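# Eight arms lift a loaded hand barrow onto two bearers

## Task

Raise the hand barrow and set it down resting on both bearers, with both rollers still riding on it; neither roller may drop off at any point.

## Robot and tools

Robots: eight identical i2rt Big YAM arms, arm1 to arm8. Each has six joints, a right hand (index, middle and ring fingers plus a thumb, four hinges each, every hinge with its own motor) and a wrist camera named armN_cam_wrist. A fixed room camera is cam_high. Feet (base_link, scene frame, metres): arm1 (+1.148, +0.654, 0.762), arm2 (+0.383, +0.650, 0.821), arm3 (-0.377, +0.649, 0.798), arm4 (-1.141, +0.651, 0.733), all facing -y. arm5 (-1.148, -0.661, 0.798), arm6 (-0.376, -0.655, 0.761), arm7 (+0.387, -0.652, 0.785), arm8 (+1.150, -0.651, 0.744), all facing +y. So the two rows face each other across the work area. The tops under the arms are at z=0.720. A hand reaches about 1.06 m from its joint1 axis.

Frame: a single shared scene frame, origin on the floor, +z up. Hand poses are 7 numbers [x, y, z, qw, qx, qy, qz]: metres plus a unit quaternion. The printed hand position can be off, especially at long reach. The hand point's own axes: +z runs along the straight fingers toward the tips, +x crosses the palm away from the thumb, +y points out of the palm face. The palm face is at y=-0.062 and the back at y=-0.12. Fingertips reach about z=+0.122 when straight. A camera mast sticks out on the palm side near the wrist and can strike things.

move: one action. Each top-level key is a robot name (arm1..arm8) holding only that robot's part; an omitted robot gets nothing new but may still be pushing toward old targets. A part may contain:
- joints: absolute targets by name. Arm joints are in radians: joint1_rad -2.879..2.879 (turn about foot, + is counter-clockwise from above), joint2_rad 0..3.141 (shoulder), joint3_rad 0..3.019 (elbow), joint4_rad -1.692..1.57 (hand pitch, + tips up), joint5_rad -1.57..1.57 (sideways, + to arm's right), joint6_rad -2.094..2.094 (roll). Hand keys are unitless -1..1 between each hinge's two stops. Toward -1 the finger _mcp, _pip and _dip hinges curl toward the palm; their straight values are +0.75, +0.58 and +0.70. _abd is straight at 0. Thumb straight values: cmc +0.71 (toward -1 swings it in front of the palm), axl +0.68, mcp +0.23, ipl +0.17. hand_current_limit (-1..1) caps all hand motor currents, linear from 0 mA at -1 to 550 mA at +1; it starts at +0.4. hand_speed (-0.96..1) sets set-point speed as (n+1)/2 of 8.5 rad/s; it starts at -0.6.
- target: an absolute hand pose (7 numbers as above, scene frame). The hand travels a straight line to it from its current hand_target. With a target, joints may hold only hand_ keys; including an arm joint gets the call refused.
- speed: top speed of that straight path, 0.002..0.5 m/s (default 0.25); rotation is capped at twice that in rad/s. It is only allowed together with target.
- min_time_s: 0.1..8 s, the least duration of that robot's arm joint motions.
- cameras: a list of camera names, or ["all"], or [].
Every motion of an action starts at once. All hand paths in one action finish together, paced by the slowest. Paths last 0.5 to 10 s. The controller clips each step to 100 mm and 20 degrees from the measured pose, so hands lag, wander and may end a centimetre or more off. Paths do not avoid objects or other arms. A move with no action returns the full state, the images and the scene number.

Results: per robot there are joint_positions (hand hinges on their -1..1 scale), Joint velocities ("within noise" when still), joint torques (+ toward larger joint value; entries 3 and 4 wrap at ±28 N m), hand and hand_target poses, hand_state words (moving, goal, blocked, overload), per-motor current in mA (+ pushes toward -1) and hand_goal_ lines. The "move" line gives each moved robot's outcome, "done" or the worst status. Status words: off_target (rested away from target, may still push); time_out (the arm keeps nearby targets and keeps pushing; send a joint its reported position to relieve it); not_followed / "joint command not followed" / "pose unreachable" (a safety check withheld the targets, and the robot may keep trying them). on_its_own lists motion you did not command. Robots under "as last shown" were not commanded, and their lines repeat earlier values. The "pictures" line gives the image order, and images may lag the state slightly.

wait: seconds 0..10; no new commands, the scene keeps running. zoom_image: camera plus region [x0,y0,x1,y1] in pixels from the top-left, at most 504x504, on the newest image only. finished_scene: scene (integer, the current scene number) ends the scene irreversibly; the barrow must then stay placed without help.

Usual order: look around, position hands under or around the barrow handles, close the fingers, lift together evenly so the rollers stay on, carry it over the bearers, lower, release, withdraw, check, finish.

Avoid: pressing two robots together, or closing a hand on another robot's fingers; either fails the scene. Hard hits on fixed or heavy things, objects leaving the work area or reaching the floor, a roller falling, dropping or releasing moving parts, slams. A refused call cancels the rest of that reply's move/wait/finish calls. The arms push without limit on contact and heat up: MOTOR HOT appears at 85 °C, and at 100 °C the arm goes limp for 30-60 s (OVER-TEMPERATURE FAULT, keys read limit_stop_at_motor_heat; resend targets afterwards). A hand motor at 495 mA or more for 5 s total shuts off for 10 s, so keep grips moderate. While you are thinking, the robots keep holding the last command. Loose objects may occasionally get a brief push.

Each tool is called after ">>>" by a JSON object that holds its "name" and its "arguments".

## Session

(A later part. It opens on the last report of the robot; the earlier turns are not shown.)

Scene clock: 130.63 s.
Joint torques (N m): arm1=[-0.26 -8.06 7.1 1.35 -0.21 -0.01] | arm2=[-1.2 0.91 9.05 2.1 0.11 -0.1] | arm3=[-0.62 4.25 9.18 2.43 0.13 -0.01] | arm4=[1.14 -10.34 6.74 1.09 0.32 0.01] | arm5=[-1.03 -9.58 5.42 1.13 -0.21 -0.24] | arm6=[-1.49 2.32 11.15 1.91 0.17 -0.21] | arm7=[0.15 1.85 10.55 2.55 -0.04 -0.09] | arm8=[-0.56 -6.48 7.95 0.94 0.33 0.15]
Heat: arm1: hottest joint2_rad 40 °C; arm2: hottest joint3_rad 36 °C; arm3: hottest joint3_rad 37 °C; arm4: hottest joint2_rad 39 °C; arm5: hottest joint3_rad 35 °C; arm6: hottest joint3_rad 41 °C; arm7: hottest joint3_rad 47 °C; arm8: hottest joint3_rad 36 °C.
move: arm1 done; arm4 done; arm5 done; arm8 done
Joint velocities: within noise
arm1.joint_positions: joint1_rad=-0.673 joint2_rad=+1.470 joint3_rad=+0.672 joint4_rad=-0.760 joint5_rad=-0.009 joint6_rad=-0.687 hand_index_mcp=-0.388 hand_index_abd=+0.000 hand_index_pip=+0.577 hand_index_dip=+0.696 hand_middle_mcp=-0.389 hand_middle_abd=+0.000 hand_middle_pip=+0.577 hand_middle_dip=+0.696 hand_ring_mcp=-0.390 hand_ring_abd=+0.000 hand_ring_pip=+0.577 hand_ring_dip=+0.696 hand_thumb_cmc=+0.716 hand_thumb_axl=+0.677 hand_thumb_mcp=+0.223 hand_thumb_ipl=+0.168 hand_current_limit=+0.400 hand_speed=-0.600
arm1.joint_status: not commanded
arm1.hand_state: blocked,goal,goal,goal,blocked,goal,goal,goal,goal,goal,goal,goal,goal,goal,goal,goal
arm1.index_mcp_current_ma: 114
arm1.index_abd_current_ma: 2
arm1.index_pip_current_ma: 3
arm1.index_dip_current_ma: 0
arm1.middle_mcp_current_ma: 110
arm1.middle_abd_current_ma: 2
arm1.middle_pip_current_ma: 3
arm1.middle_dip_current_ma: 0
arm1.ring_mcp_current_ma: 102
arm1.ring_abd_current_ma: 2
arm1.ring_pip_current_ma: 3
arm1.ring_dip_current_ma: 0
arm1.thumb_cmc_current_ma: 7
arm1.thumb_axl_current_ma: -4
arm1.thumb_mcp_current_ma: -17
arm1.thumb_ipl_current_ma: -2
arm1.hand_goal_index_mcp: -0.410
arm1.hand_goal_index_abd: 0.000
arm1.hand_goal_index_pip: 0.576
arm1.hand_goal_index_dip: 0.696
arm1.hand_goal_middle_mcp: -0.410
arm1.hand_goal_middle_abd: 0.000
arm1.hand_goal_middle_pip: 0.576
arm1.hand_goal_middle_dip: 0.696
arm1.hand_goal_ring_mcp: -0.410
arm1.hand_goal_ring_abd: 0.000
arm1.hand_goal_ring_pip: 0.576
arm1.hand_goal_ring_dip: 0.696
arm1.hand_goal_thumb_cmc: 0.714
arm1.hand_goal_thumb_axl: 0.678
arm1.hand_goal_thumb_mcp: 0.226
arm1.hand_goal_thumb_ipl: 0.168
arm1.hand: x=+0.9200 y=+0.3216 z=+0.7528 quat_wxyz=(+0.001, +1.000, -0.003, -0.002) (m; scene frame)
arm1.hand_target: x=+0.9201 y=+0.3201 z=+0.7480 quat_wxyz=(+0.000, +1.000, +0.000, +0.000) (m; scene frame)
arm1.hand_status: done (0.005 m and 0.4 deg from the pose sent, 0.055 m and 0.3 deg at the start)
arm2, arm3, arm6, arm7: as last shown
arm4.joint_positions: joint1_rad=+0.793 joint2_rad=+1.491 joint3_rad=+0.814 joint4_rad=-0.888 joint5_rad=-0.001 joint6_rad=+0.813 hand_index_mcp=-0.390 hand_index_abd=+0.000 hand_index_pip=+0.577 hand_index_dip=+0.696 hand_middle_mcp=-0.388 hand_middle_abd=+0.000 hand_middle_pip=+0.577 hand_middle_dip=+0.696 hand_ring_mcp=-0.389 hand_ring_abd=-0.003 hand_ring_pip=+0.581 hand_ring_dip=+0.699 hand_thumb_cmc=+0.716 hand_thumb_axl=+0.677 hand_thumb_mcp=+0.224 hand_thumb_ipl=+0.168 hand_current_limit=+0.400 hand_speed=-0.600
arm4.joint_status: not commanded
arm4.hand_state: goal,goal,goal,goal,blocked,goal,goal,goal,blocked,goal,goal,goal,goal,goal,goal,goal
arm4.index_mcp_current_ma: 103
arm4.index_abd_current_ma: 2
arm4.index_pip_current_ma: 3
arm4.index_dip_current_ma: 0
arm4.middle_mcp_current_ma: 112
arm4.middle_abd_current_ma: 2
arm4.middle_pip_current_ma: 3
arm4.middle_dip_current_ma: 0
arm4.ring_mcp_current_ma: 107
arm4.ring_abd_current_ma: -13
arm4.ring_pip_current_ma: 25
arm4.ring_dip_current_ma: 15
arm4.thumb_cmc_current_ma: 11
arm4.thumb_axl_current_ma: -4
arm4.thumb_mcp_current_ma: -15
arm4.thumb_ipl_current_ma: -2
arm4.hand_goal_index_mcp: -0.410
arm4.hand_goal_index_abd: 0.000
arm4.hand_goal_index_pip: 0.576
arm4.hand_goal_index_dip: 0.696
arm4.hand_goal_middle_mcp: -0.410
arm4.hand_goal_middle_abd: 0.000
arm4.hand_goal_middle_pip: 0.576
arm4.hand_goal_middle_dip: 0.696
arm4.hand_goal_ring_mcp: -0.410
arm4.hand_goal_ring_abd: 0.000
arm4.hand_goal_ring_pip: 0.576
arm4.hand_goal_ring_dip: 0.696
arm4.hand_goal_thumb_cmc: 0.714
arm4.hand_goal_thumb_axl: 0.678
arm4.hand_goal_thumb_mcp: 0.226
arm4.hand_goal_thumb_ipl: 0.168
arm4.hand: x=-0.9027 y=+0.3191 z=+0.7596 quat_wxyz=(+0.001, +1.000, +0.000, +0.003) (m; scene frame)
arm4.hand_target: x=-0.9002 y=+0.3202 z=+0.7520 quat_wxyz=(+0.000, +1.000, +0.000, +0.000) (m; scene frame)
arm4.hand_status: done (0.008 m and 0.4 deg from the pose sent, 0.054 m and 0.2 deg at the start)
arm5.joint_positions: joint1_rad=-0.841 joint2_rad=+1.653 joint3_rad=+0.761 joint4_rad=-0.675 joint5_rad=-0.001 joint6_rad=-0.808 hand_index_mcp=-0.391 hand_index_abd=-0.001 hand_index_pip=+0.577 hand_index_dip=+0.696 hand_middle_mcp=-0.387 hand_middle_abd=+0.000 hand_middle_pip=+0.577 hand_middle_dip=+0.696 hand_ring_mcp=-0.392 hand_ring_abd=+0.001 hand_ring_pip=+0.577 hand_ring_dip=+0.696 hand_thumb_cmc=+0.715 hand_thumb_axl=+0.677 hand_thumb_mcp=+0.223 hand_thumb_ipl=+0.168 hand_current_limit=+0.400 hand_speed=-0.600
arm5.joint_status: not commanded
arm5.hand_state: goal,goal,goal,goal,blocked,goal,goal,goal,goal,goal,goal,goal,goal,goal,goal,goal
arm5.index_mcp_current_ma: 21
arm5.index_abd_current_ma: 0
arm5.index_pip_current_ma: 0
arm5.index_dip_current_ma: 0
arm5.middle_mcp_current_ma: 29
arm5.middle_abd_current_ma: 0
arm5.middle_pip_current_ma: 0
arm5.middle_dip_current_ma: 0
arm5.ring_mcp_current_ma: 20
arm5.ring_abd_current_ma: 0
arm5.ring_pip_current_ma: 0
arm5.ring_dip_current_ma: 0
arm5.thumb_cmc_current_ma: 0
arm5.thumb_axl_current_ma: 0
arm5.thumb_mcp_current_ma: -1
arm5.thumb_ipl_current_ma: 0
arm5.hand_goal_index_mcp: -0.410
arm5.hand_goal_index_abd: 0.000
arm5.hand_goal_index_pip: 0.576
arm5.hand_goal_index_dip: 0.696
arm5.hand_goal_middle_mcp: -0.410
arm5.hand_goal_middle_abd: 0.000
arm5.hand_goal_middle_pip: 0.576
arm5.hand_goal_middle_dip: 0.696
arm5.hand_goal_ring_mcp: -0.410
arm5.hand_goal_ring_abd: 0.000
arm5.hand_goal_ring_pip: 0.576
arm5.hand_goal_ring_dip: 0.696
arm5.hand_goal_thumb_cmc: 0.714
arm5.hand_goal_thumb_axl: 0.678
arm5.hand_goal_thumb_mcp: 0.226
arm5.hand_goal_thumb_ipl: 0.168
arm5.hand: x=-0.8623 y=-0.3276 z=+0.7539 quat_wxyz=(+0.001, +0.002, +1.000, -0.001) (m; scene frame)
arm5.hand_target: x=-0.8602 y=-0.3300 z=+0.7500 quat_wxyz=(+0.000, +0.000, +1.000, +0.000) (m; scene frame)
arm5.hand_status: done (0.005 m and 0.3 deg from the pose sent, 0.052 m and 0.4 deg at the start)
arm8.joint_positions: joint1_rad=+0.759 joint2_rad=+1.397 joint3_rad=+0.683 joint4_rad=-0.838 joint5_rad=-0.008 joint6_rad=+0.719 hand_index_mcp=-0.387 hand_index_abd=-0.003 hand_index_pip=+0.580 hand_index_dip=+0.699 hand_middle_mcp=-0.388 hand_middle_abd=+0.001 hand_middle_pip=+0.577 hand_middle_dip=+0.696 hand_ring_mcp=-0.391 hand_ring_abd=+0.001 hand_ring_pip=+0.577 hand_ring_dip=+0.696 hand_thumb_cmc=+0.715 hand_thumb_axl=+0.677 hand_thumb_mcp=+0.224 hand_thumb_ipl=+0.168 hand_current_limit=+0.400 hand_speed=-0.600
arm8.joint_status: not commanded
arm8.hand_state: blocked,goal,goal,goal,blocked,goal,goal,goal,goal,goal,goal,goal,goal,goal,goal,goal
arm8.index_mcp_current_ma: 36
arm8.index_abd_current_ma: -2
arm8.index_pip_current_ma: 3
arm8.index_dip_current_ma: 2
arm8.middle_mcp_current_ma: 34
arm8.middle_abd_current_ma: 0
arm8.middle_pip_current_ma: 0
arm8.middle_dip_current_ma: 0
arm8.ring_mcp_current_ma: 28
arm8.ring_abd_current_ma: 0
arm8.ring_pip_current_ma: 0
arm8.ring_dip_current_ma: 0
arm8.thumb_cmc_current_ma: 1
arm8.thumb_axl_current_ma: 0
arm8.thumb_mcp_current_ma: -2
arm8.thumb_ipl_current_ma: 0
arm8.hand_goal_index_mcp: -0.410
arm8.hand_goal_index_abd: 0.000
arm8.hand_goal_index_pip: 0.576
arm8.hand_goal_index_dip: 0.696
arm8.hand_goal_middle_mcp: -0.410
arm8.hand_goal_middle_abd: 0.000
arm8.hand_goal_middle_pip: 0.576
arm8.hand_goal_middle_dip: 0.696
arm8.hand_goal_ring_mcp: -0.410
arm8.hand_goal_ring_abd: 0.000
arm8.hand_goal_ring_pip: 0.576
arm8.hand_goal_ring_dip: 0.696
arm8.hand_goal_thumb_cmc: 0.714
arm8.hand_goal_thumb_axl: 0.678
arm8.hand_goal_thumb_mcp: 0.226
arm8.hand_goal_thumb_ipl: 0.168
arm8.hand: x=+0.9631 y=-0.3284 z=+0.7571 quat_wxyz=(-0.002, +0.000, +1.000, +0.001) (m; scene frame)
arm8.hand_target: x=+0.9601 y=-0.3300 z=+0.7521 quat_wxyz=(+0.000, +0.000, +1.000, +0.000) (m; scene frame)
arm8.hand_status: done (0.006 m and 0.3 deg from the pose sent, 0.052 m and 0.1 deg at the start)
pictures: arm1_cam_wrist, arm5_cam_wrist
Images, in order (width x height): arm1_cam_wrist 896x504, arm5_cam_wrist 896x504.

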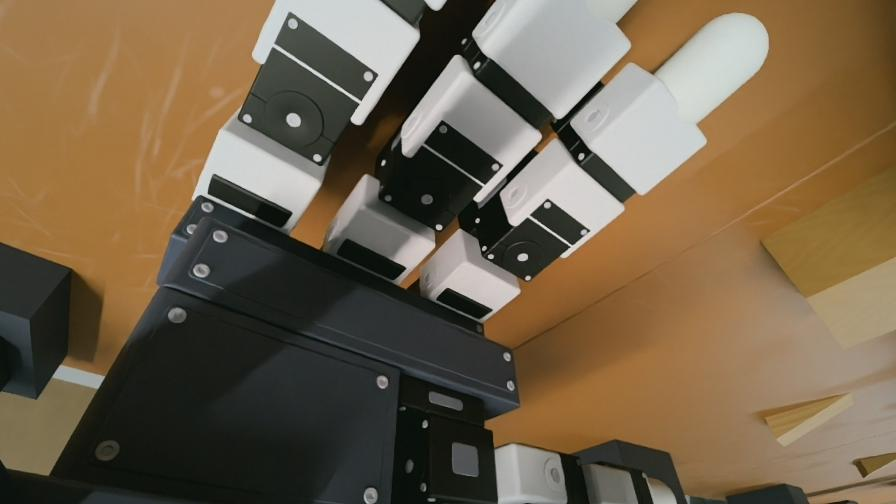

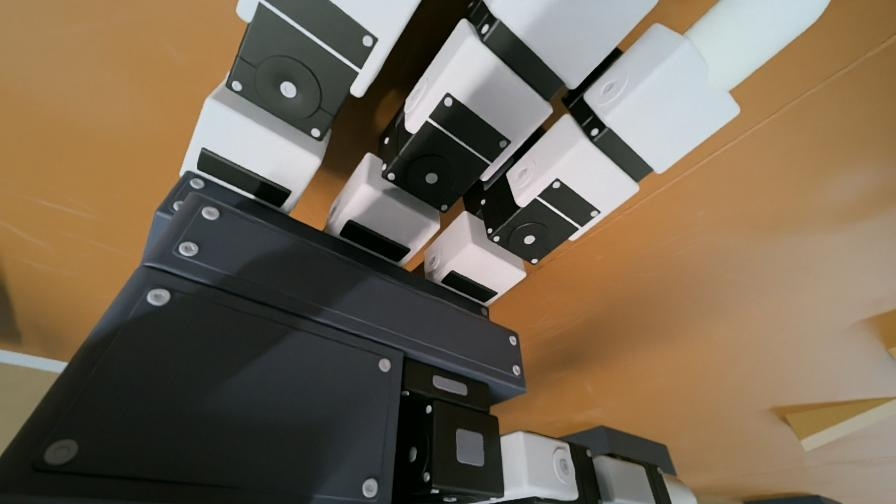

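>>> {"name": "move", "arguments": {"arm1": {"target": [0.92, 0.20, 0.748, 0, 1, 0, 0], "speed": 0.08}, "arm8": {"target": [0.96, -0.21, 0.752, 0, 0, 1, 0], "speed": 0.08}, "arm4": {"target": [-0.90, 0.20, 0.752, 0, 1, 0, 0], "speed": 0.08}, "arm5": {"target": [-0.86, -0.21, 0.750, 0, 0, 1, 0], "speed": 0.08}, "cameras": ["arm1_cam_wrist", "arm4_cam_wrist", "arm5_cam_wrist", "arm8_cam_wrist"]}}

Scene clock: 133.80 s.
Joint torques (N m): arm1=[0.26 -10.99 10.35 0.66 -0.04 0.18] | arm2=[-1.32 0.91 9.05 2.06 0.11 -0.11] | arm3=[-0.44 4.6 9.31 2.4 0.14 -0.02] | arm4=[0.03 -13.1 9.95 0.01 0.3 -0.17] | arm5=[0.73 -11.93 8.66 0.21 -0.07 0.12] | arm6=[-1.49 2.2 11.15 1.89 0.16 -0.21] | arm7=[0.09 1.9 10.55 2.55 -0.04 -0.1] | arm8=[-2.49 -8.7 11.11 0.23 0.14 -0.1]
Heat: arm1: hottest joint2_rad 40 °C; arm2: hottest joint3_rad 36 °C; arm3: hottest joint3_rad 37 °C; arm4: hottest joint2_rad 39 °C; arm5: hottest joint3_rad 35 °C; arm6: hottest joint3_rad 41 °C; arm7: hottest joint3_rad 47 °C; arm8: hottest joint3_rad 36 °C.
move: arm1 off_target; arm4 off_target; arm5 off_target; arm8 off_target
Joint velocities: within noise
arm1.joint_positions: joint1_rad=-0.495 joint2_rad=+1.679 joint3_rad=+0.918 joint4_rad=-0.807 joint5_rad=-0.010 joint6_rad=-0.522 hand_index_mcp=-0.402 hand_index_abd=+0.000 hand_index_pip=+0.577 hand_index_dip=+0.696 hand_middle_mcp=-0.398 hand_middle_abd=+0.000 hand_middle_pip=+0.577 hand_middle_dip=+0.696 hand_ring_mcp=-0.395 hand_ring_abd=+0.000 hand_ring_pip=+0.577 hand_ring_dip=+0.696 hand_thumb_cmc=+0.715 hand_thumb_axl=+0.677 hand_thumb_mcp=+0.223 hand_thumb_ipl=+0.168 hand_current_limit=+0.400 hand_speed=-0.600
arm1.joint_status: not commanded
arm1.hand_state: goal,goal,goal,goal,goal,goal,goal,goal,goal,goal,goal,goal,goal,goal,goal,goal
arm1.index_mcp_current_ma: 41
arm1.index_abd_current_ma: 2
arm1.index_pip_current_ma: 4
arm1.index_dip_current_ma: 0
arm1.middle_mcp_current_ma: 60
arm1.middle_abd_current_ma: 2
arm1.middle_pip_current_ma: 4
arm1.middle_dip_current_ma: 0
arm1.ring_mcp_current_ma: 75
arm1.ring_abd_current_ma: 2
arm1.ring_pip_current_ma: 3
arm1.ring_dip_current_ma: 0
arm1.thumb_cmc_current_ma: 7
arm1.thumb_axl_current_ma: -4
arm1.thumb_mcp_current_ma: -18
arm1.thumb_ipl_current_ma: -2
arm1.hand_goal_index_mcp: -0.410
arm1.hand_goal_index_abd: 0.000
arm1.hand_goal_index_pip: 0.576
arm1.hand_goal_index_dip: 0.696
arm1.hand_goal_middle_mcp: -0.410
arm1.hand_goal_middle_abd: 0.000
arm1.hand_goal_middle_pip: 0.576
arm1.hand_goal_middle_dip: 0.696
arm1.hand_goal_ring_mcp: -0.410
arm1.hand_goal_ring_abd: 0.000
arm1.hand_goal_ring_pip: 0.576
arm1.hand_goal_ring_dip: 0.696
arm1.hand_goal_thumb_cmc: 0.714
arm1.hand_goal_thumb_axl: 0.678
arm1.hand_goal_thumb_mcp: 0.226
arm1.hand_goal_thumb_ipl: 0.168
arm1.hand: x=+0.9256 y=+0.2141 z=+0.7460 quat_wxyz=(-0.003, +1.000, +0.003, +0.002) (m; scene frame)
arm1.hand_target: x=+0.9202 y=+0.2005 z=+0.7482 quat_wxyz=(+0.000, +1.000, +0.000, +0.000) (m; scene frame)
arm1.hand_status: off_target (0.015 m and 0.6 deg from the pose sent, 0.122 m and 0.4 deg at the start)
arm2, arm3, arm6, arm7: as last shown
arm4.joint_positions: joint1_rad=+0.613 joint2_rad=+1.685 joint3_rad=+1.041 joint4_rad=-0.914 joint5_rad=-0.001 joint6_rad=+0.637 hand_index_mcp=-0.390 hand_index_abd=+0.000 hand_index_pip=+0.577 hand_index_dip=+0.696 hand_middle_mcp=-0.394 hand_middle_abd=+0.000 hand_middle_pip=+0.577 hand_middle_dip=+0.696 hand_ring_mcp=-0.405 hand_ring_abd=-0.003 hand_ring_pip=+0.581 hand_ring_dip=+0.699 hand_thumb_cmc=+0.716 hand_thumb_axl=+0.677 hand_thumb_mcp=+0.224 hand_thumb_ipl=+0.168 hand_current_limit=+0.400 hand_speed=-0.600
arm4.joint_status: not commanded
arm4.hand_state: goal,goal,goal,goal,goal,goal,goal,goal,goal,goal,goal,goal,goal,goal,goal,goal
arm4.index_mcp_current_ma: 103
arm4.index_abd_current_ma: 2
arm4.index_pip_current_ma: 3
arm4.index_dip_current_ma: 0
arm4.middle_mcp_current_ma: 81
arm4.middle_abd_current_ma: 2
arm4.middle_pip_current_ma: 3
arm4.middle_dip_current_ma: 0
arm4.ring_mcp_current_ma: 25
arm4.ring_abd_current_ma: -12
arm4.ring_pip_current_ma: 25
arm4.ring_dip_current_ma: 15
arm4.thumb_cmc_current_ma: 10
arm4.thumb_axl_current_ma: -4
arm4.thumb_mcp_current_ma: -15
arm4.thumb_ipl_current_ma: -2
arm4.hand_goal_index_mcp: -0.410
arm4.hand_goal_index_abd: 0.000
arm4.hand_goal_index_pip: 0.576
arm4.hand_goal_index_dip: 0.696
arm4.hand_goal_middle_mcp: -0.410
arm4.hand_goal_middle_abd: 0.000
arm4.hand_goal_middle_pip: 0.576
arm4.hand_goal_middle_dip: 0.696
arm4.hand_goal_ring_mcp: -0.410
arm4.hand_goal_ring_abd: 0.000
arm4.hand_goal_ring_pip: 0.576
arm4.hand_goal_ring_dip: 0.696
arm4.hand_goal_thumb_cmc: 0.714
arm4.hand_goal_thumb_axl: 0.678
arm4.hand_goal_thumb_mcp: 0.226
arm4.hand_goal_thumb_ipl: 0.168
arm4.hand: x=-0.9026 y=+0.2101 z=+0.7553 quat_wxyz=(+0.004, +1.000, -0.001, +0.004) (m; scene frame)
arm4.hand_target: x=-0.9003 y=+0.2003 z=+0.7520 quat_wxyz=(+0.000, +1.000, +0.000, +0.000) (m; scene frame)
arm4.hand_status: off_target (0.011 m and 0.7 deg from the pose sent, 0.119 m and 0.4 deg at the start)
arm5.joint_positions: joint1_rad=-0.669 joint2_rad=+1.814 joint3_rad=+0.997 joint4_rad=-0.748 joint5_rad=-0.002 joint6_rad=-0.648 hand_index_mcp=-0.404 hand_index_abd=-0.001 hand_index_pip=+0.577 hand_index_dip=+0.696 hand_middle_mcp=-0.400 hand_middle_abd=+0.000 hand_middle_pip=+0.577 hand_middle_dip=+0.696 hand_ring_mcp=-0.397 hand_ring_abd=+0.001 hand_ring_pip=+0.577 hand_ring_dip=+0.696 hand_thumb_cmc=+0.715 hand_thumb_axl=+0.677 hand_thumb_mcp=+0.223 hand_thumb_ipl=+0.168 hand_current_limit=+0.400 hand_speed=-0.600
arm5.joint_status: not commanded
arm5.hand_state: goal,goal,goal,goal,goal,goal,goal,goal,goal,goal,goal,goal,goal,goal,goal,goal
arm5.index_mcp_current_ma: 4
arm5.index_abd_current_ma: 0
arm5.index_pip_current_ma: 0
arm5.index_dip_current_ma: 0
arm5.middle_mcp_current_ma: 8
arm5.middle_abd_current_ma: 0
arm5.middle_pip_current_ma: 0
arm5.middle_dip_current_ma: 0
arm5.ring_mcp_current_ma: 11
arm5.ring_abd_current_ma: 0
arm5.ring_pip_current_ma: 0
arm5.ring_dip_current_ma: 0
arm5.thumb_cmc_current_ma: 0
arm5.thumb_axl_current_ma: 0
arm5.thumb_mcp_current_ma: -1
arm5.thumb_ipl_current_ma: 0
arm5.hand_goal_index_mcp: -0.410
arm5.hand_goal_index_abd: 0.000
arm5.hand_goal_index_pip: 0.576
arm5.hand_goal_index_dip: 0.696
arm5.hand_goal_middle_mcp: -0.410
arm5.hand_goal_middle_abd: 0.000
arm5.hand_goal_middle_pip: 0.576
arm5.hand_goal_middle_dip: 0.696
arm5.hand_goal_ring_mcp: -0.410
arm5.hand_goal_ring_abd: 0.000
arm5.hand_goal_ring_pip: 0.576
arm5.hand_goal_ring_dip: 0.696
arm5.hand_goal_thumb_cmc: 0.714
arm5.hand_goal_thumb_axl: 0.678
arm5.hand_goal_thumb_mcp: 0.226
arm5.hand_goal_thumb_ipl: 0.168
arm5.hand: x=-0.8620 y=-0.2217 z=+0.7518 quat_wxyz=(+0.001, -0.004, +1.000, +0.001) (m; scene frame)
arm5.hand_target: x=-0.8602 y=-0.2102 z=+0.7502 quat_wxyz=(+0.000, +0.000, +1.000, +0.000) (m; scene frame)
arm5.hand_status: off_target (0.012 m and 0.4 deg from the pose sent, 0.118 m and 0.3 deg at the start)
arm8.joint_positions: joint1_rad=+0.586 joint2_rad=+1.612 joint3_rad=+0.919 joint4_rad=-0.859 joint5_rad=-0.006 joint6_rad=+0.550 hand_index_mcp=-0.412 hand_index_abd=-0.003 hand_index_pip=+0.580 hand_index_dip=+0.699 hand_middle_mcp=-0.404 hand_middle_abd=+0.001 hand_middle_pip=+0.577 hand_middle_dip=+0.696 hand_ring_mcp=-0.400 hand_ring_abd=+0.001 hand_ring_pip=+0.577 hand_ring_dip=+0.696 hand_thumb_cmc=+0.715 hand_thumb_axl=+0.677 hand_thumb_mcp=+0.224 hand_thumb_ipl=+0.168 hand_current_limit=+0.400 hand_speed=-0.600
arm8.joint_status: not commanded
arm8.hand_state: goal,goal,goal,goal,goal,goal,goal,goal,goal,goal,goal,goal,goal,goal,goal,goal
arm8.index_mcp_current_ma: -1
arm8.index_abd_current_ma: -2
arm8.index_pip_current_ma: 3
arm8.index_dip_current_ma: 2
arm8.middle_mcp_current_ma: 5
arm8.middle_abd_current_ma: 0
arm8.middle_pip_current_ma: 0
arm8.middle_dip_current_ma: 0
arm8.ring_mcp_current_ma: 10
arm8.ring_abd_current_ma: 0
arm8.ring_pip_current_ma: 0
arm8.ring_dip_current_ma: 0
arm8.thumb_cmc_current_ma: 1
arm8.thumb_axl_current_ma: 0
arm8.thumb_mcp_current_ma: -2
arm8.thumb_ipl_current_ma: 0
arm8.hand_goal_index_mcp: -0.410
arm8.hand_goal_index_abd: 0.000
arm8.hand_goal_index_pip: 0.576
arm8.hand_goal_index_dip: 0.696
arm8.hand_goal_middle_mcp: -0.410
arm8.hand_goal_middle_abd: 0.000
arm8.hand_goal_middle_pip: 0.576
arm8.hand_goal_middle_dip: 0.696
arm8.hand_goal_ring_mcp: -0.410
arm8.hand_goal_ring_abd: 0.000
arm8.hand_goal_ring_pip: 0.576
arm8.hand_goal_ring_dip: 0.696
arm8.hand_goal_thumb_cmc: 0.714
arm8.hand_goal_thumb_axl: 0.678
arm8.hand_goal_thumb_mcp: 0.226
arm8.hand_goal_thumb_ipl: 0.168
arm8.on_its_own: hand_index_mcp moved -0.025 to your old target -0.410
arm8.hand: x=+0.9629 y=-0.2216 z=+0.7534 quat_wxyz=(+0.000, +0.002, +1.000, +0.003) (m; scene frame)
arm8.hand_target: x=+0.9601 y=-0.2103 z=+0.7521 quat_wxyz=(+0.000, +0.000, +1.000, +0.000) (m; scene frame)
arm8.hand_status: off_target (0.012 m and 0.4 deg from the pose sent, 0.119 m and 0.3 deg at the start)
pictures: arm1_cam_wrist, arm4_cam_wrist, arm5_cam_wrist, arm8_cam_wrist
Images, in order (width x height): arm1_cam_wrist 896x504, arm4_cam_wrist 896x504, arm5_cam_wrist 896x504, arm8_cam_wrist 896x504.

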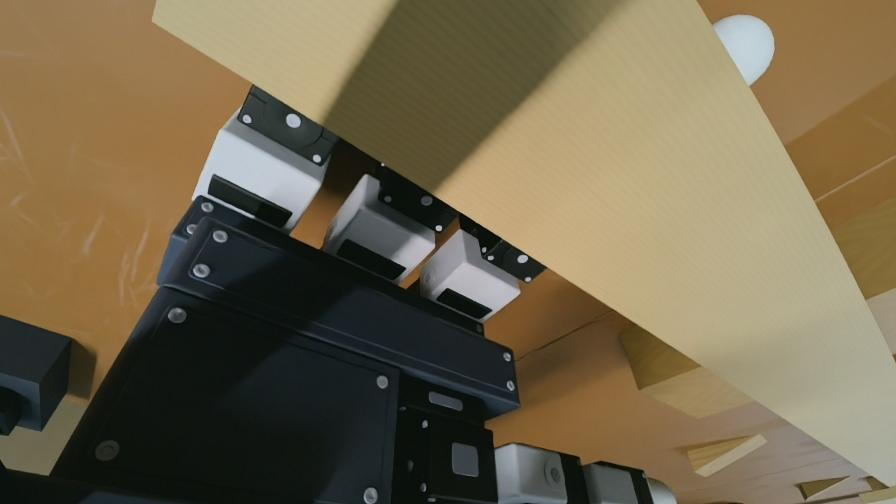

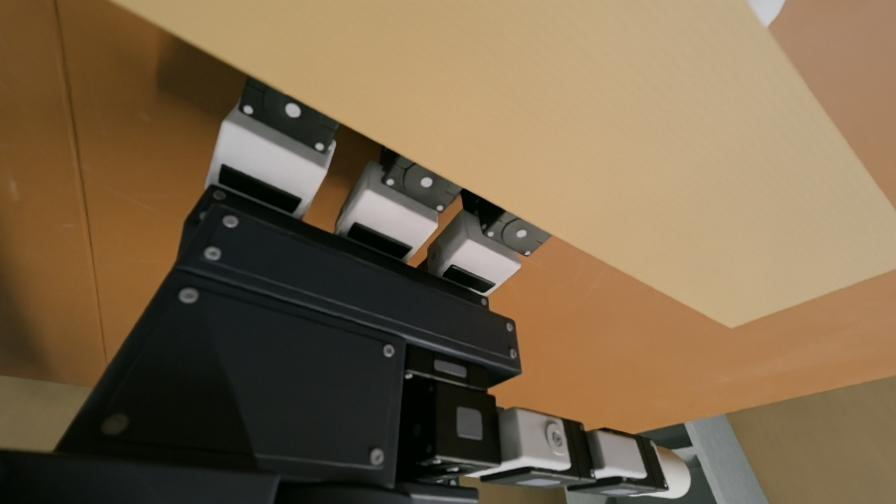

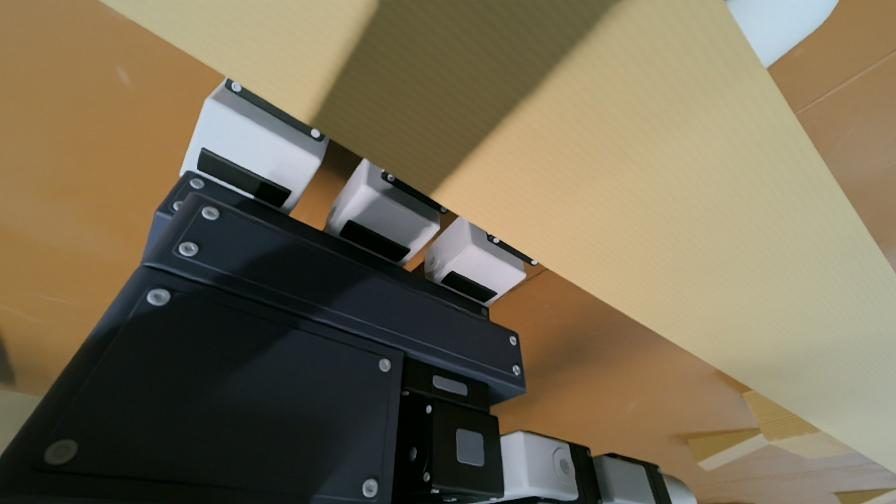

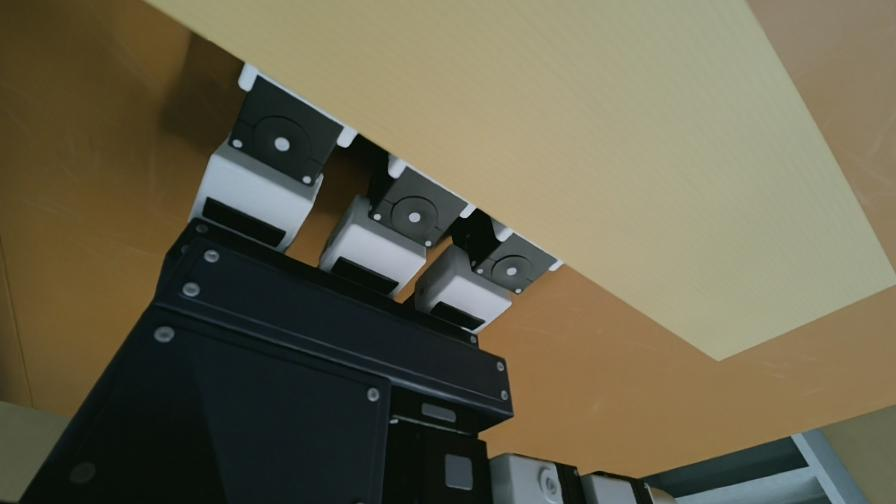

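>>> {"name": "move", "arguments": {"arm1": {"target": [0.92, 0.140, 0.748, 0, 1, 0, 0], "speed": 0.06}, "arm8": {"target": [0.96, -0.150, 0.752, 0, 0, 1, 0], "speed": 0.06}, "arm4": {"target": [-0.90, 0.140, 0.752, 0, 1, 0, 0], "speed": 0.06}, "arm5": {"target": [-0.86, -0.160, 0.750, 0, 0, 1, 0], "speed": 0.06}, "cameras": ["arm1_cam_wrist", "arm4_cam_wrist", "arm5_cam_wrist", "arm8_cam_wrist", "cam_high"]}}

Scene clock: 136.20 s.
Joint torques (N m): arm1=[0.38 -12.4 11.41 0.92 -0.06 0.19] | arm2=[-1.38 0.79 9.02 2.09 0.11 -0.11] | arm3=[-0.79 4.31 9.2 2.44 0.13 -0.01] | arm4=[-0.03 -15.15 10.55 0.08 0.3 -0.14] | arm5=[0.85 -13.39 9.14 0.24 -0.06 0.13] | arm6=[-1.44 2.26 11.15 1.91 0.17 -0.21] | arm7=[0.15 1.9 10.56 2.55 -0.04 -0.1] | arm8=[-2.61 -10.23 11.62 0.18 0.1 -0.13]
Heat: arm1: hottest joint2_rad 40 °C; arm2: hottest joint3_rad 36 °C; arm3: hottest joint3_rad 37 °C; arm4: hottest joint2_rad 39 °C; arm5: hottest joint3_rad 35 °C; arm6: hottest joint3_rad 41 °C; arm7: hottest joint3_rad 47 °C; arm8: hottest joint3_rad 36 °C.
move: arm1 off_target; arm4 off_target; arm5 off_target; arm8 off_target
Joint velocities: within noise
arm1.joint_positions: joint1_rad=-0.436 joint2_rad=+1.782 joint3_rad=+1.072 joint4_rad=-0.866 joint5_rad=-0.009 joint6_rad=-0.460 hand_index_mcp=-0.408 hand_index_abd=+0.000 hand_index_pip=+0.577 hand_index_dip=+0.696 hand_middle_mcp=-0.402 hand_middle_abd=+0.000 hand_middle_pip=+0.577 hand_middle_dip=+0.696 hand_ring_mcp=-0.396 hand_ring_abd=+0.000 hand_ring_pip=+0.577 hand_ring_dip=+0.696 hand_thumb_cmc=+0.715 hand_thumb_axl=+0.677 hand_thumb_mcp=+0.223 hand_thumb_ipl=+0.168 hand_current_limit=+0.400 hand_speed=-0.600
arm1.joint_status: not commanded
arm1.hand_state: goal,goal,goal,goal,goal,goal,goal,goal,goal,goal,goal,goal,goal,goal,goal,goal
arm1.index_mcp_current_ma: 12
arm1.index_abd_current_ma: 1
arm1.index_pip_current_ma: 4
arm1.index_dip_current_ma: 0
arm1.middle_mcp_current_ma: 41
arm1.middle_abd_current_ma: 1
arm1.middle_pip_current_ma: 4
arm1.middle_dip_current_ma: 0
arm1.ring_mcp_current_ma: 70
arm1.ring_abd_current_ma: 1
arm1.ring_pip_current_ma: 3
arm1.ring_dip_current_ma: 0
arm1.thumb_cmc_current_ma: 4
arm1.thumb_axl_current_ma: -4
arm1.thumb_mcp_current_ma: -18
arm1.thumb_ipl_current_ma: -2
arm1.hand_goal_index_mcp: -0.410
arm1.hand_goal_index_abd: 0.000
arm1.hand_goal_index_pip: 0.576
arm1.hand_goal_index_dip: 0.696
arm1.hand_goal_middle_mcp: -0.410
arm1.hand_goal_middle_abd: 0.000
arm1.hand_goal_middle_pip: 0.576
arm1.hand_goal_middle_dip: 0.696
arm1.hand_goal_ring_mcp: -0.410
arm1.hand_goal_ring_abd: 0.000
arm1.hand_goal_ring_pip: 0.576
arm1.hand_goal_ring_dip: 0.696
arm1.hand_goal_thumb_cmc: 0.714
arm1.hand_goal_thumb_axl: 0.678
arm1.hand_goal_thumb_mcp: 0.226
arm1.hand_goal_thumb_ipl: 0.168
arm1.hand: x=+0.9252 y=+0.1596 z=+0.7459 quat_wxyz=(-0.007, +1.000, +0.002, +0.004) (m; scene frame)
arm1.hand_target: x=+0.9204 y=+0.1408 z=+0.7483 quat_wxyz=(+0.000, +1.000, +0.000, +0.000) (m; scene frame)
arm1.hand_status: off_target (0.020 m and 1.0 deg from the pose sent, 0.074 m and 0.6 deg at the start)
arm2.joint_positions: joint1_rad=+0.140 joint2_rad=+0.649 joint3_rad=+1.408 joint4_rad=-1.295 joint5_rad=+0.074 joint6_rad=+1.067 hand_index_mcp=+0.755 hand_index_abd=+0.000 hand_index_pip=+0.577 hand_index_dip=+0.696 hand_middle_mcp=+0.755 hand_middle_abd=+0.000 hand_middle_pip=+0.577 hand_middle_dip=+0.696 hand_ring_mcp=+0.755 hand_ring_abd=+0.000 hand_ring_pip=+0.577 hand_ring_dip=+0.696 hand_thumb_cmc=+0.715 hand_thumb_axl=+0.677 hand_thumb_mcp=+0.226 hand_thumb_ipl=+0.168 hand_current_limit=+0.400 hand_speed=-0.600
arm2.joint_status: not commanded
arm2.hand_state: goal,goal,goal,goal,goal,goal,goal,goal,goal,goal,goal,goal,goal,goal,goal,goal
arm2.index_mcp_current_ma: 0
arm2.index_abd_current_ma: 0
arm2.index_pip_current_ma: 0
arm2.index_dip_current_ma: 0
arm2.middle_mcp_current_ma: 0
arm2.middle_abd_current_ma: 0
arm2.middle_pip_current_ma: 0
arm2.middle_dip_current_ma: 0
arm2.ring_mcp_current_ma: 0
arm2.ring_abd_current_ma: 0
arm2.ring_pip_current_ma: 0
arm2.ring_dip_current_ma: 0
arm2.thumb_cmc_current_ma: 0
arm2.thumb_axl_current_ma: 0
arm2.thumb_mcp_current_ma: 0
arm2.thumb_ipl_current_ma: 0
arm2.hand_goal_index_mcp: 0.754
arm2.hand_goal_index_abd: 0.000
arm2.hand_goal_index_pip: 0.576
arm2.hand_goal_index_dip: 0.696
arm2.hand_goal_middle_mcp: 0.754
arm2.hand_goal_middle_abd: 0.000
arm2.hand_goal_middle_pip: 0.576
arm2.hand_goal_middle_dip: 0.696
arm2.hand_goal_ring_mcp: 0.754
arm2.hand_goal_ring_abd: 0.000
arm2.hand_goal_ring_pip: 0.576
arm2.hand_goal_ring_dip: 0.696
arm2.hand_goal_thumb_cmc: 0.714
arm2.hand_goal_thumb_axl: 0.678
arm2.hand_goal_thumb_mcp: 0.226
arm2.hand_goal_thumb_ipl: 0.168
arm2.hand: x=+0.3259 y=+0.3812 z=+1.3923 quat_wxyz=(+0.421, +0.773, -0.396, +0.261) (m; scene frame)
arm2.hand_target: x=+0.3253 y=+0.3844 z=+1.4068 quat_wxyz=(+0.433, +0.765, -0.393, +0.269) (m; scene frame)
arm2.hand_status: not commanded
arm3.joint_positions: joint1_rad=+0.377 joint2_rad=+0.618 joint3_rad=+1.449 joint4_rad=-1.371 joint5_rad=+0.069 joint6_rad=+1.161 hand_index_mcp=+0.755 hand_index_abd=+0.000 hand_index_pip=+0.577 hand_index_dip=+0.696 hand_middle_mcp=+0.755 hand_middle_abd=+0.000 hand_middle_pip=+0.577 hand_middle_dip=+0.696 hand_ring_mcp=+0.755 hand_ring_abd=+0.000 hand_ring_pip=+0.577 hand_ring_dip=+0.696 hand_thumb_cmc=+0.715 hand_thumb_axl=+0.677 hand_thumb_mcp=+0.226 hand_thumb_ipl=+0.168 hand_current_limit=+0.400 hand_speed=-0.600
arm3.joint_status: not commanded
arm3.hand_state: goal,goal,goal,goal,goal,goal,goal,goal,goal,goal,goal,goal,goal,goal,goal,goal
arm3.index_mcp_current_ma: 0
arm3.index_abd_current_ma: 0
arm3.index_pip_current_ma: 0
arm3.index_dip_current_ma: 0
arm3.middle_mcp_current_ma: 0
arm3.middle_abd_current_ma: 0
arm3.middle_pip_current_ma: 0
arm3.middle_dip_current_ma: 0
arm3.ring_mcp_current_ma: 0
arm3.ring_abd_current_ma: 0
arm3.ring_pip_current_ma: 0
arm3.ring_dip_current_ma: 0
arm3.thumb_cmc_current_ma: 0
arm3.thumb_axl_current_ma: 0
arm3.thumb_mcp_current_ma: 0
arm3.thumb_ipl_current_ma: 0
arm3.hand_goal_index_mcp: 0.754
arm3.hand_goal_index_abd: 0.000
arm3.hand_goal_index_pip: 0.576
arm3.hand_goal_index_dip: 0.696
arm3.hand_goal_middle_mcp: 0.754
arm3.hand_goal_middle_abd: 0.000
arm3.hand_goal_middle_pip: 0.576
arm3.hand_goal_middle_dip: 0.696
arm3.hand_goal_ring_mcp: 0.754
arm3.hand_goal_ring_abd: 0.000
arm3.hand_goal_ring_pip: 0.576
arm3.hand_goal_ring_dip: 0.696
arm3.hand_goal_thumb_cmc: 0.714
arm3.hand_goal_thumb_axl: 0.678
arm3.hand_goal_thumb_mcp: 0.226
arm3.hand_goal_thumb_ipl: 0.168
arm3.hand: x=-0.3885 y=+0.4051 z=+1.3725 quat_wxyz=(+0.376, +0.796, -0.351, +0.319) (m; scene frame)
arm3.hand_target: x=-0.3895 y=+0.4078 z=+1.3848 quat_wxyz=(+0.385, +0.789, -0.348, +0.328) (m; scene frame)
arm3.hand_status: not commanded
arm4.joint_positions: joint1_rad=+0.546 joint2_rad=+1.789 joint3_rad=+1.194 joint4_rad=-0.968 joint5_rad=-0.001 joint6_rad=+0.562 hand_index_mcp=-0.390 hand_index_abd=+0.000 hand_index_pip=+0.577 hand_index_dip=+0.696 hand_middle_mcp=-0.395 hand_middle_abd=+0.000 hand_middle_pip=+0.577 hand_middle_dip=+0.696 hand_ring_mcp=-0.407 hand_ring_abd=-0.003 hand_ring_pip=+0.581 hand_ring_dip=+0.699 hand_thumb_cmc=+0.715 hand_thumb_axl=+0.677 hand_thumb_mcp=+0.223 hand_thumb_ipl=+0.168 hand_current_limit=+0.400 hand_speed=-0.600
arm4.joint_status: not commanded
arm4.hand_state: goal,goal,goal,goal,goal,goal,goal,goal,goal,goal,goal,goal,goal,goal,goal,goal
arm4.index_mcp_current_ma: 102
arm4.index_abd_current_ma: 2
arm4.index_pip_current_ma: 3
arm4.index_dip_current_ma: 0
arm4.middle_mcp_current_ma: 76
arm4.middle_abd_current_ma: 2
arm4.middle_pip_current_ma: 3
arm4.middle_dip_current_ma: 0
arm4.ring_mcp_current_ma: 13
arm4.ring_abd_current_ma: -12
arm4.ring_pip_current_ma: 25
arm4.ring_dip_current_ma: 15
arm4.thumb_cmc_current_ma: 7
arm4.thumb_axl_current_ma: -4
arm4.thumb_mcp_current_ma: -16
arm4.thumb_ipl_current_ma: -2
arm4.hand_goal_index_mcp: -0.410
arm4.hand_goal_index_abd: 0.000
arm4.hand_goal_index_pip: 0.576
arm4.hand_goal_index_dip: 0.696
arm4.hand_goal_middle_mcp: -0.410
arm4.hand_goal_middle_abd: 0.000
arm4.hand_goal_middle_pip: 0.576
arm4.hand_goal_middle_dip: 0.696
arm4.hand_goal_ring_mcp: -0.410
arm4.hand_goal_ring_abd: 0.000
arm4.hand_goal_ring_pip: 0.576
arm4.hand_goal_ring_dip: 0.696
arm4.hand_goal_thumb_cmc: 0.714
arm4.hand_goal_thumb_axl: 0.678
arm4.hand_goal_thumb_mcp: 0.226
arm4.hand_goal_thumb_ipl: 0.168
arm4.hand: x=-0.9012 y=+0.1535 z=+0.7564 quat_wxyz=(+0.002, +1.000, +0.002, +0.003) (m; scene frame)
arm4.hand_target: x=-0.9004 y=+0.1404 z=+0.7520 quat_wxyz=(+0.000, +1.000, +0.000, +0.000) (m; scene frame)
arm4.hand_status: off_target (0.014 m and 0.5 deg from the pose sent, 0.070 m and 0.7 deg at the start)
arm5.joint_positions: joint1_rad=-0.611 joint2_rad=+1.891 joint3_rad=+1.126 joint4_rad=-0.801 joint5_rad=-0.001 joint6_rad=-0.589 hand_index_mcp=-0.405 hand_index_abd=-0.001 hand_index_pip=+0.577 hand_index_dip=+0.696 hand_middle_mcp=-0.401 hand_middle_abd=+0.000 hand_middle_pip=+0.577 hand_middle_dip=+0.696 hand_ring_mcp=-0.397 hand_ring_abd=+0.001 hand_ring_pip=+0.577 hand_ring_dip=+0.696 hand_thumb_cmc=+0.715 hand_thumb_axl=+0.677 hand_thumb_mcp=+0.223 hand_thumb_ipl=+0.168 hand_current_limit=+0.400 hand_speed=-0.600
arm5.joint_status: not commanded
arm5.hand_state: goal,goal,goal,goal,goal,goal,goal,goal,goal,goal,goal,goal,goal,goal,goal,goal
arm5.index_mcp_current_ma: 2
arm5.index_abd_current_ma: 0
arm5.index_pip_current_ma: 0
arm5.index_dip_current_ma: 0
arm5.middle_mcp_current_ma: 6
arm5.middle_abd_current_ma: 0
arm5.middle_pip_current_ma: 0
arm5.middle_dip_current_ma: 0
arm5.ring_mcp_current_ma: 11
arm5.ring_abd_current_ma: 0
arm5.ring_pip_current_ma: 0
arm5.ring_dip_current_ma: 0
arm5.thumb_cmc_current_ma: 0
arm5.thumb_axl_current_ma: 0
arm5.thumb_mcp_current_ma: -1
arm5.thumb_ipl_current_ma: 0
arm5.hand_goal_index_mcp: -0.410
arm5.hand_goal_index_abd: 0.000
arm5.hand_goal_index_pip: 0.576
arm5.hand_goal_index_dip: 0.696
arm5.hand_goal_middle_mcp: -0.410
arm5.hand_goal_middle_abd: 0.000
arm5.hand_goal_middle_pip: 0.576
arm5.hand_goal_middle_dip: 0.696
arm5.hand_goal_ring_mcp: -0.410
arm5.hand_goal_ring_abd: 0.000
arm5.hand_goal_ring_pip: 0.576
arm5.hand_goal_ring_dip: 0.696
arm5.hand_goal_thumb_cmc: 0.714
arm5.hand_goal_thumb_axl: 0.678
arm5.hand_goal_thumb_mcp: 0.226
arm5.hand_goal_thumb_ipl: 0.168
arm5.hand: x=-0.8605 y=-0.1731 z=+0.7524 quat_wxyz=(+0.000, -0.003, +1.000, +0.000) (m; scene frame)
arm5.hand_target: x=-0.8603 y=-0.1604 z=+0.7501 quat_wxyz=(+0.000, +0.000, +1.000, +0.000) (m; scene frame)
arm5.hand_status: off_target (0.013 m and 0.4 deg from the pose sent, 0.062 m and 0.4 deg at the start)
arm6.joint_positions: joint1_rad=+0.075 joint2_rad=+0.612 joint3_rad=+1.395 joint4_rad=-1.342 joint5_rad=+0.007 joint6_rad=+1.168 hand_index_mcp=+0.754 hand_index_abd=+0.000 hand_index_pip=+0.577 hand_index_dip=+0.696 hand_middle_mcp=+0.754 hand_middle_abd=+0.000 hand_middle_pip=+0.577 hand_middle_dip=+0.696 hand_ring_mcp=+0.754 hand_ring_abd=+0.000 hand_ring_pip=+0.577 hand_ring_dip=+0.696 hand_thumb_cmc=+0.714 hand_thumb_axl=+0.677 hand_thumb_mcp=+0.226 hand_thumb_ipl=+0.168 hand_current_limit=+0.400 hand_speed=-0.600
arm6.joint_status: not commanded
arm6.hand_state: goal,goal,goal,goal,goal,goal,goal,goal,goal,goal,goal,goal,goal,goal,goal,goal
arm6.index_mcp_current_ma: 0
arm6.index_abd_current_ma: 0
arm6.index_pip_current_ma: 0
arm6.index_dip_current_ma: 0
arm6.middle_mcp_current_ma: 0
arm6.middle_abd_current_ma: 0
arm6.middle_pip_current_ma: 0
arm6.middle_dip_current_ma: 0
arm6.ring_mcp_current_ma: 0
arm6.ring_abd_current_ma: 0
arm6.ring_pip_current_ma: 0
arm6.ring_dip_current_ma: 0
arm6.thumb_cmc_current_ma: 0
arm6.thumb_axl_current_ma: 0
arm6.thumb_mcp_current_ma: 0
arm6.thumb_ipl_current_ma: 0
arm6.hand_goal_index_mcp: 0.754
arm6.hand_goal_index_abd: 0.000
arm6.hand_goal_index_pip: 0.576
arm6.hand_goal_index_dip: 0.696
arm6.hand_goal_middle_mcp: 0.754
arm6.hand_goal_middle_abd: 0.000
arm6.hand_goal_middle_pip: 0.576
arm6.hand_goal_middle_dip: 0.696
arm6.hand_goal_ring_mcp: 0.754
arm6.hand_goal_ring_abd: 0.000
arm6.hand_goal_ring_pip: 0.576
arm6.hand_goal_ring_dip: 0.696
arm6.hand_goal_thumb_cmc: 0.714
arm6.hand_goal_thumb_axl: 0.678
arm6.hand_goal_thumb_mcp: 0.226
arm6.hand_goal_thumb_ipl: 0.168
arm6.hand: x=-0.3080 y=-0.4095 z=+1.3128 quat_wxyz=(-0.280, +0.453, +0.749, +0.394) (m; scene frame)
arm6.hand_target: x=-0.3077 y=-0.4122 z=+1.3261 quat_wxyz=(-0.288, +0.449, +0.742, +0.405) (m; scene frame)
arm6.hand_status: not commanded
arm7.joint_positions: joint1_rad=+0.308 joint2_rad=+0.616 joint3_rad=+1.427 joint4_rad=-1.188 joint5_rad=-0.052 joint6_rad=+1.173 hand_index_mcp=+0.754 hand_index_abd=+0.001 hand_index_pip=+0.577 hand_index_dip=+0.696 hand_middle_mcp=+0.754 hand_middle_abd=+0.001 hand_middle_pip=+0.577 hand_middle_dip=+0.696 hand_ring_mcp=+0.754 hand_ring_abd=+0.001 hand_ring_pip=+0.577 hand_ring_dip=+0.696 hand_thumb_cmc=+0.714 hand_thumb_axl=+0.677 hand_thumb_mcp=+0.226 hand_thumb_ipl=+0.168 hand_current_limit=+0.400 hand_speed=-0.600
arm7.joint_status: not commanded
arm7.hand_state: goal,goal,goal,goal,goal,goal,goal,goal,goal,goal,goal,goal,goal,goal,goal,goal
arm7.index_mcp_current_ma: 0
arm7.index_abd_current_ma: 0
arm7.index_pip_current_ma: 0
arm7.index_dip_current_ma: 0
arm7.middle_mcp_current_ma: 0
arm7.middle_abd_current_ma: 0
arm7.middle_pip_current_ma: 0
arm7.middle_dip_current_ma: 0
arm7.ring_mcp_current_ma: 0
arm7.ring_abd_current_ma: 0
arm7.ring_pip_current_ma: 0
arm7.ring_dip_current_ma: 0
arm7.thumb_cmc_current_ma: 0
arm7.thumb_axl_current_ma: 0
arm7.thumb_mcp_current_ma: 0
arm7.thumb_ipl_current_ma: 0
arm7.hand_goal_index_mcp: 0.754
arm7.hand_goal_index_abd: 0.000
arm7.hand_goal_index_pip: 0.576
arm7.hand_goal_index_dip: 0.696
arm7.hand_goal_middle_mcp: 0.754
arm7.hand_goal_middle_abd: 0.000
arm7.hand_goal_middle_pip: 0.576
arm7.hand_goal_middle_dip: 0.696
arm7.hand_goal_ring_mcp: 0.754
arm7.hand_goal_ring_abd: 0.000
arm7.hand_goal_ring_pip: 0.576
arm7.hand_goal_ring_dip: 0.696
arm7.hand_goal_thumb_cmc: 0.714
arm7.hand_goal_thumb_axl: 0.678
arm7.hand_goal_thumb_mcp: 0.226
arm7.hand_goal_thumb_ipl: 0.168
arm7.hand: x=+0.3811 y=-0.3877 z=+1.3854 quat_wxyz=(-0.390, +0.334, +0.757, +0.405) (m; scene frame)
arm7.hand_target: x=+0.3823 y=-0.3920 z=+1.3988 quat_wxyz=(-0.398, +0.330, +0.749, +0.414) (m; scene frame)
arm7.hand_status: not commanded
arm8.joint_positions: joint1_rad=+0.520 joint2_rad=+1.725 joint3_rad=+1.076 joint4_rad=-0.904 joint5_rad=-0.006 joint6_rad=+0.483 hand_index_mcp=-0.412 hand_index_abd=-0.003 hand_index_pip=+0.580 hand_index_dip=+0.699 hand_middle_mcp=-0.404 hand_middle_abd=+0.001 hand_middle_pip=+0.577 hand_middle_dip=+0.696 hand_ring_mcp=-0.400 hand_ring_abd=+0.001 hand_ring_pip=+0.577 hand_ring_dip=+0.696 hand_thumb_cmc=+0.715 hand_thumb_axl=+0.677 hand_thumb_mcp=+0.224 hand_thumb_ipl=+0.168 hand_current_limit=+0.400 hand_speed=-0.600
arm8.joint_status: not commanded
arm8.hand_state: goal,goal,goal,goal,goal,goal,goal,goal,goal,goal,goal,goal,goal,goal,goal,goal
arm8.index_mcp_current_ma: -1
arm8.index_abd_current_ma: -2
arm8.index_pip_current_ma: 3
arm8.index_dip_current_ma: 2
arm8.middle_mcp_current_ma: 5
arm8.middle_abd_current_ma: 0
arm8.middle_pip_current_ma: 0
arm8.middle_dip_current_ma: 0
arm8.ring_mcp_current_ma: 10
arm8.ring_abd_current_ma: 0
arm8.ring_pip_current_ma: 0
arm8.ring_dip_current_ma: 0
arm8.thumb_cmc_current_ma: 1
arm8.thumb_axl_current_ma: 0
arm8.thumb_mcp_current_ma: -2
arm8.thumb_ipl_current_ma: 0
arm8.hand_goal_index_mcp: -0.410
arm8.hand_goal_index_abd: 0.000
arm8.hand_goal_index_pip: 0.576
arm8.hand_goal_index_dip: 0.696
arm8.hand_goal_middle_mcp: -0.410
arm8.hand_goal_middle_abd: 0.000
arm8.hand_goal_middle_pip: 0.576
arm8.hand_goal_middle_dip: 0.696
arm8.hand_goal_ring_mcp: -0.410
arm8.hand_goal_ring_abd: 0.000
arm8.hand_goal_ring_pip: 0.576
arm8.hand_goal_ring_dip: 0.696
arm8.hand_goal_thumb_cmc: 0.714
arm8.hand_goal_thumb_axl: 0.678
arm8.hand_goal_thumb_mcp: 0.226
arm8.hand_goal_thumb_ipl: 0.168
arm8.hand: x=+0.9617 y=-0.1621 z=+0.7546 quat_wxyz=(+0.000, +0.002, +1.000, +0.003) (m; scene frame)
arm8.hand_target: x=+0.9603 y=-0.1504 z=+0.7520 quat_wxyz=(+0.000, +0.000, +1.000, +0.000) (m; scene frame)
arm8.hand_status: off_target (0.013 m and 0.4 deg from the pose sent, 0.072 m and 0.4 deg at the start)
pictures: arm1_cam_wrist, arm4_cam_wrist, arm5_cam_wrist, arm8_cam_wrist, cam_high
Images, in order (width x height): arm1_cam_wrist 896x504, arm4_cam_wrist 896x504, arm5_cam_wrist 896x504, arm8_cam_wrist 896x504, cam_high 896x504.

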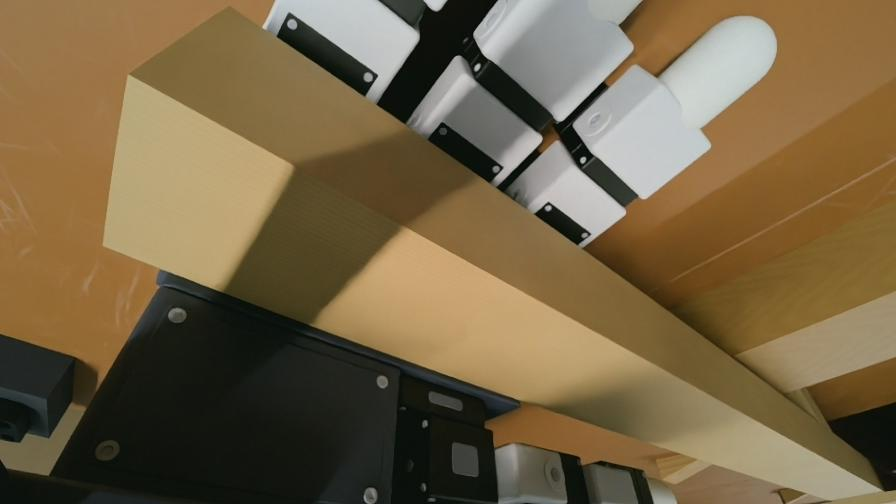

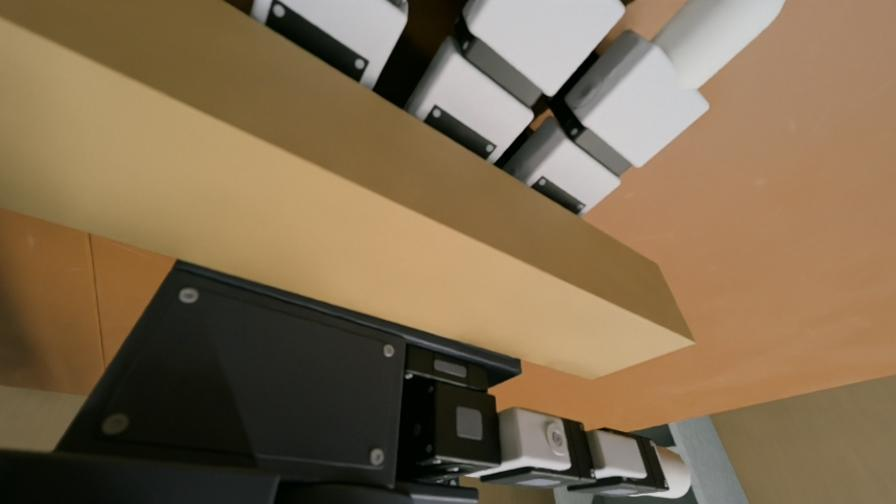

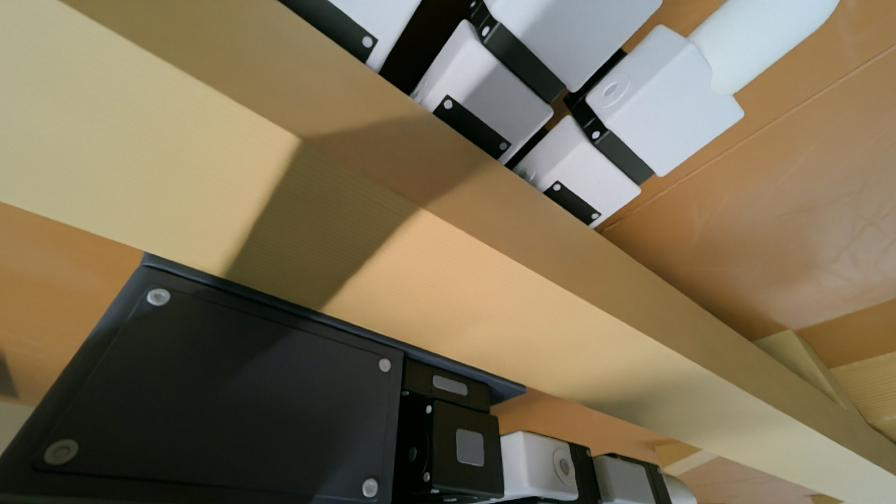

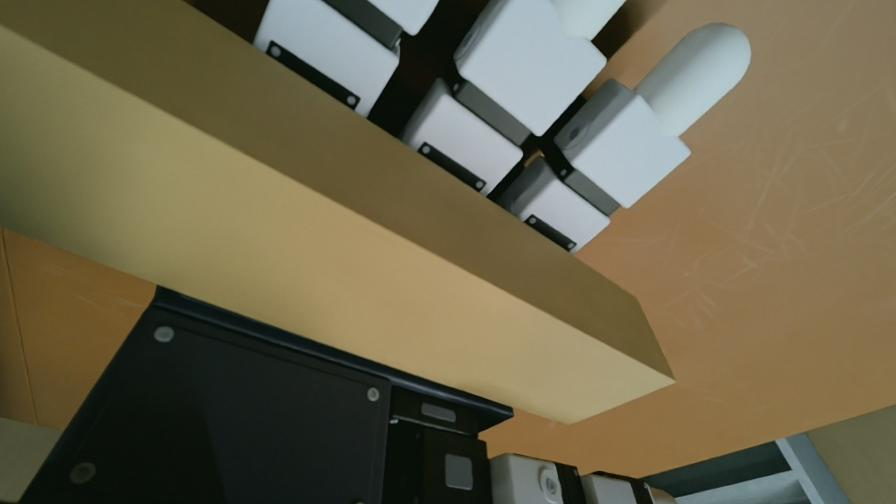

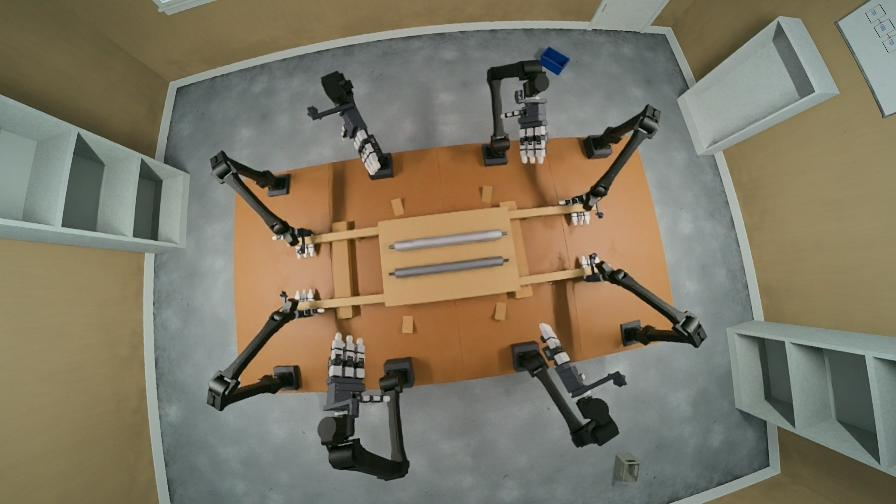

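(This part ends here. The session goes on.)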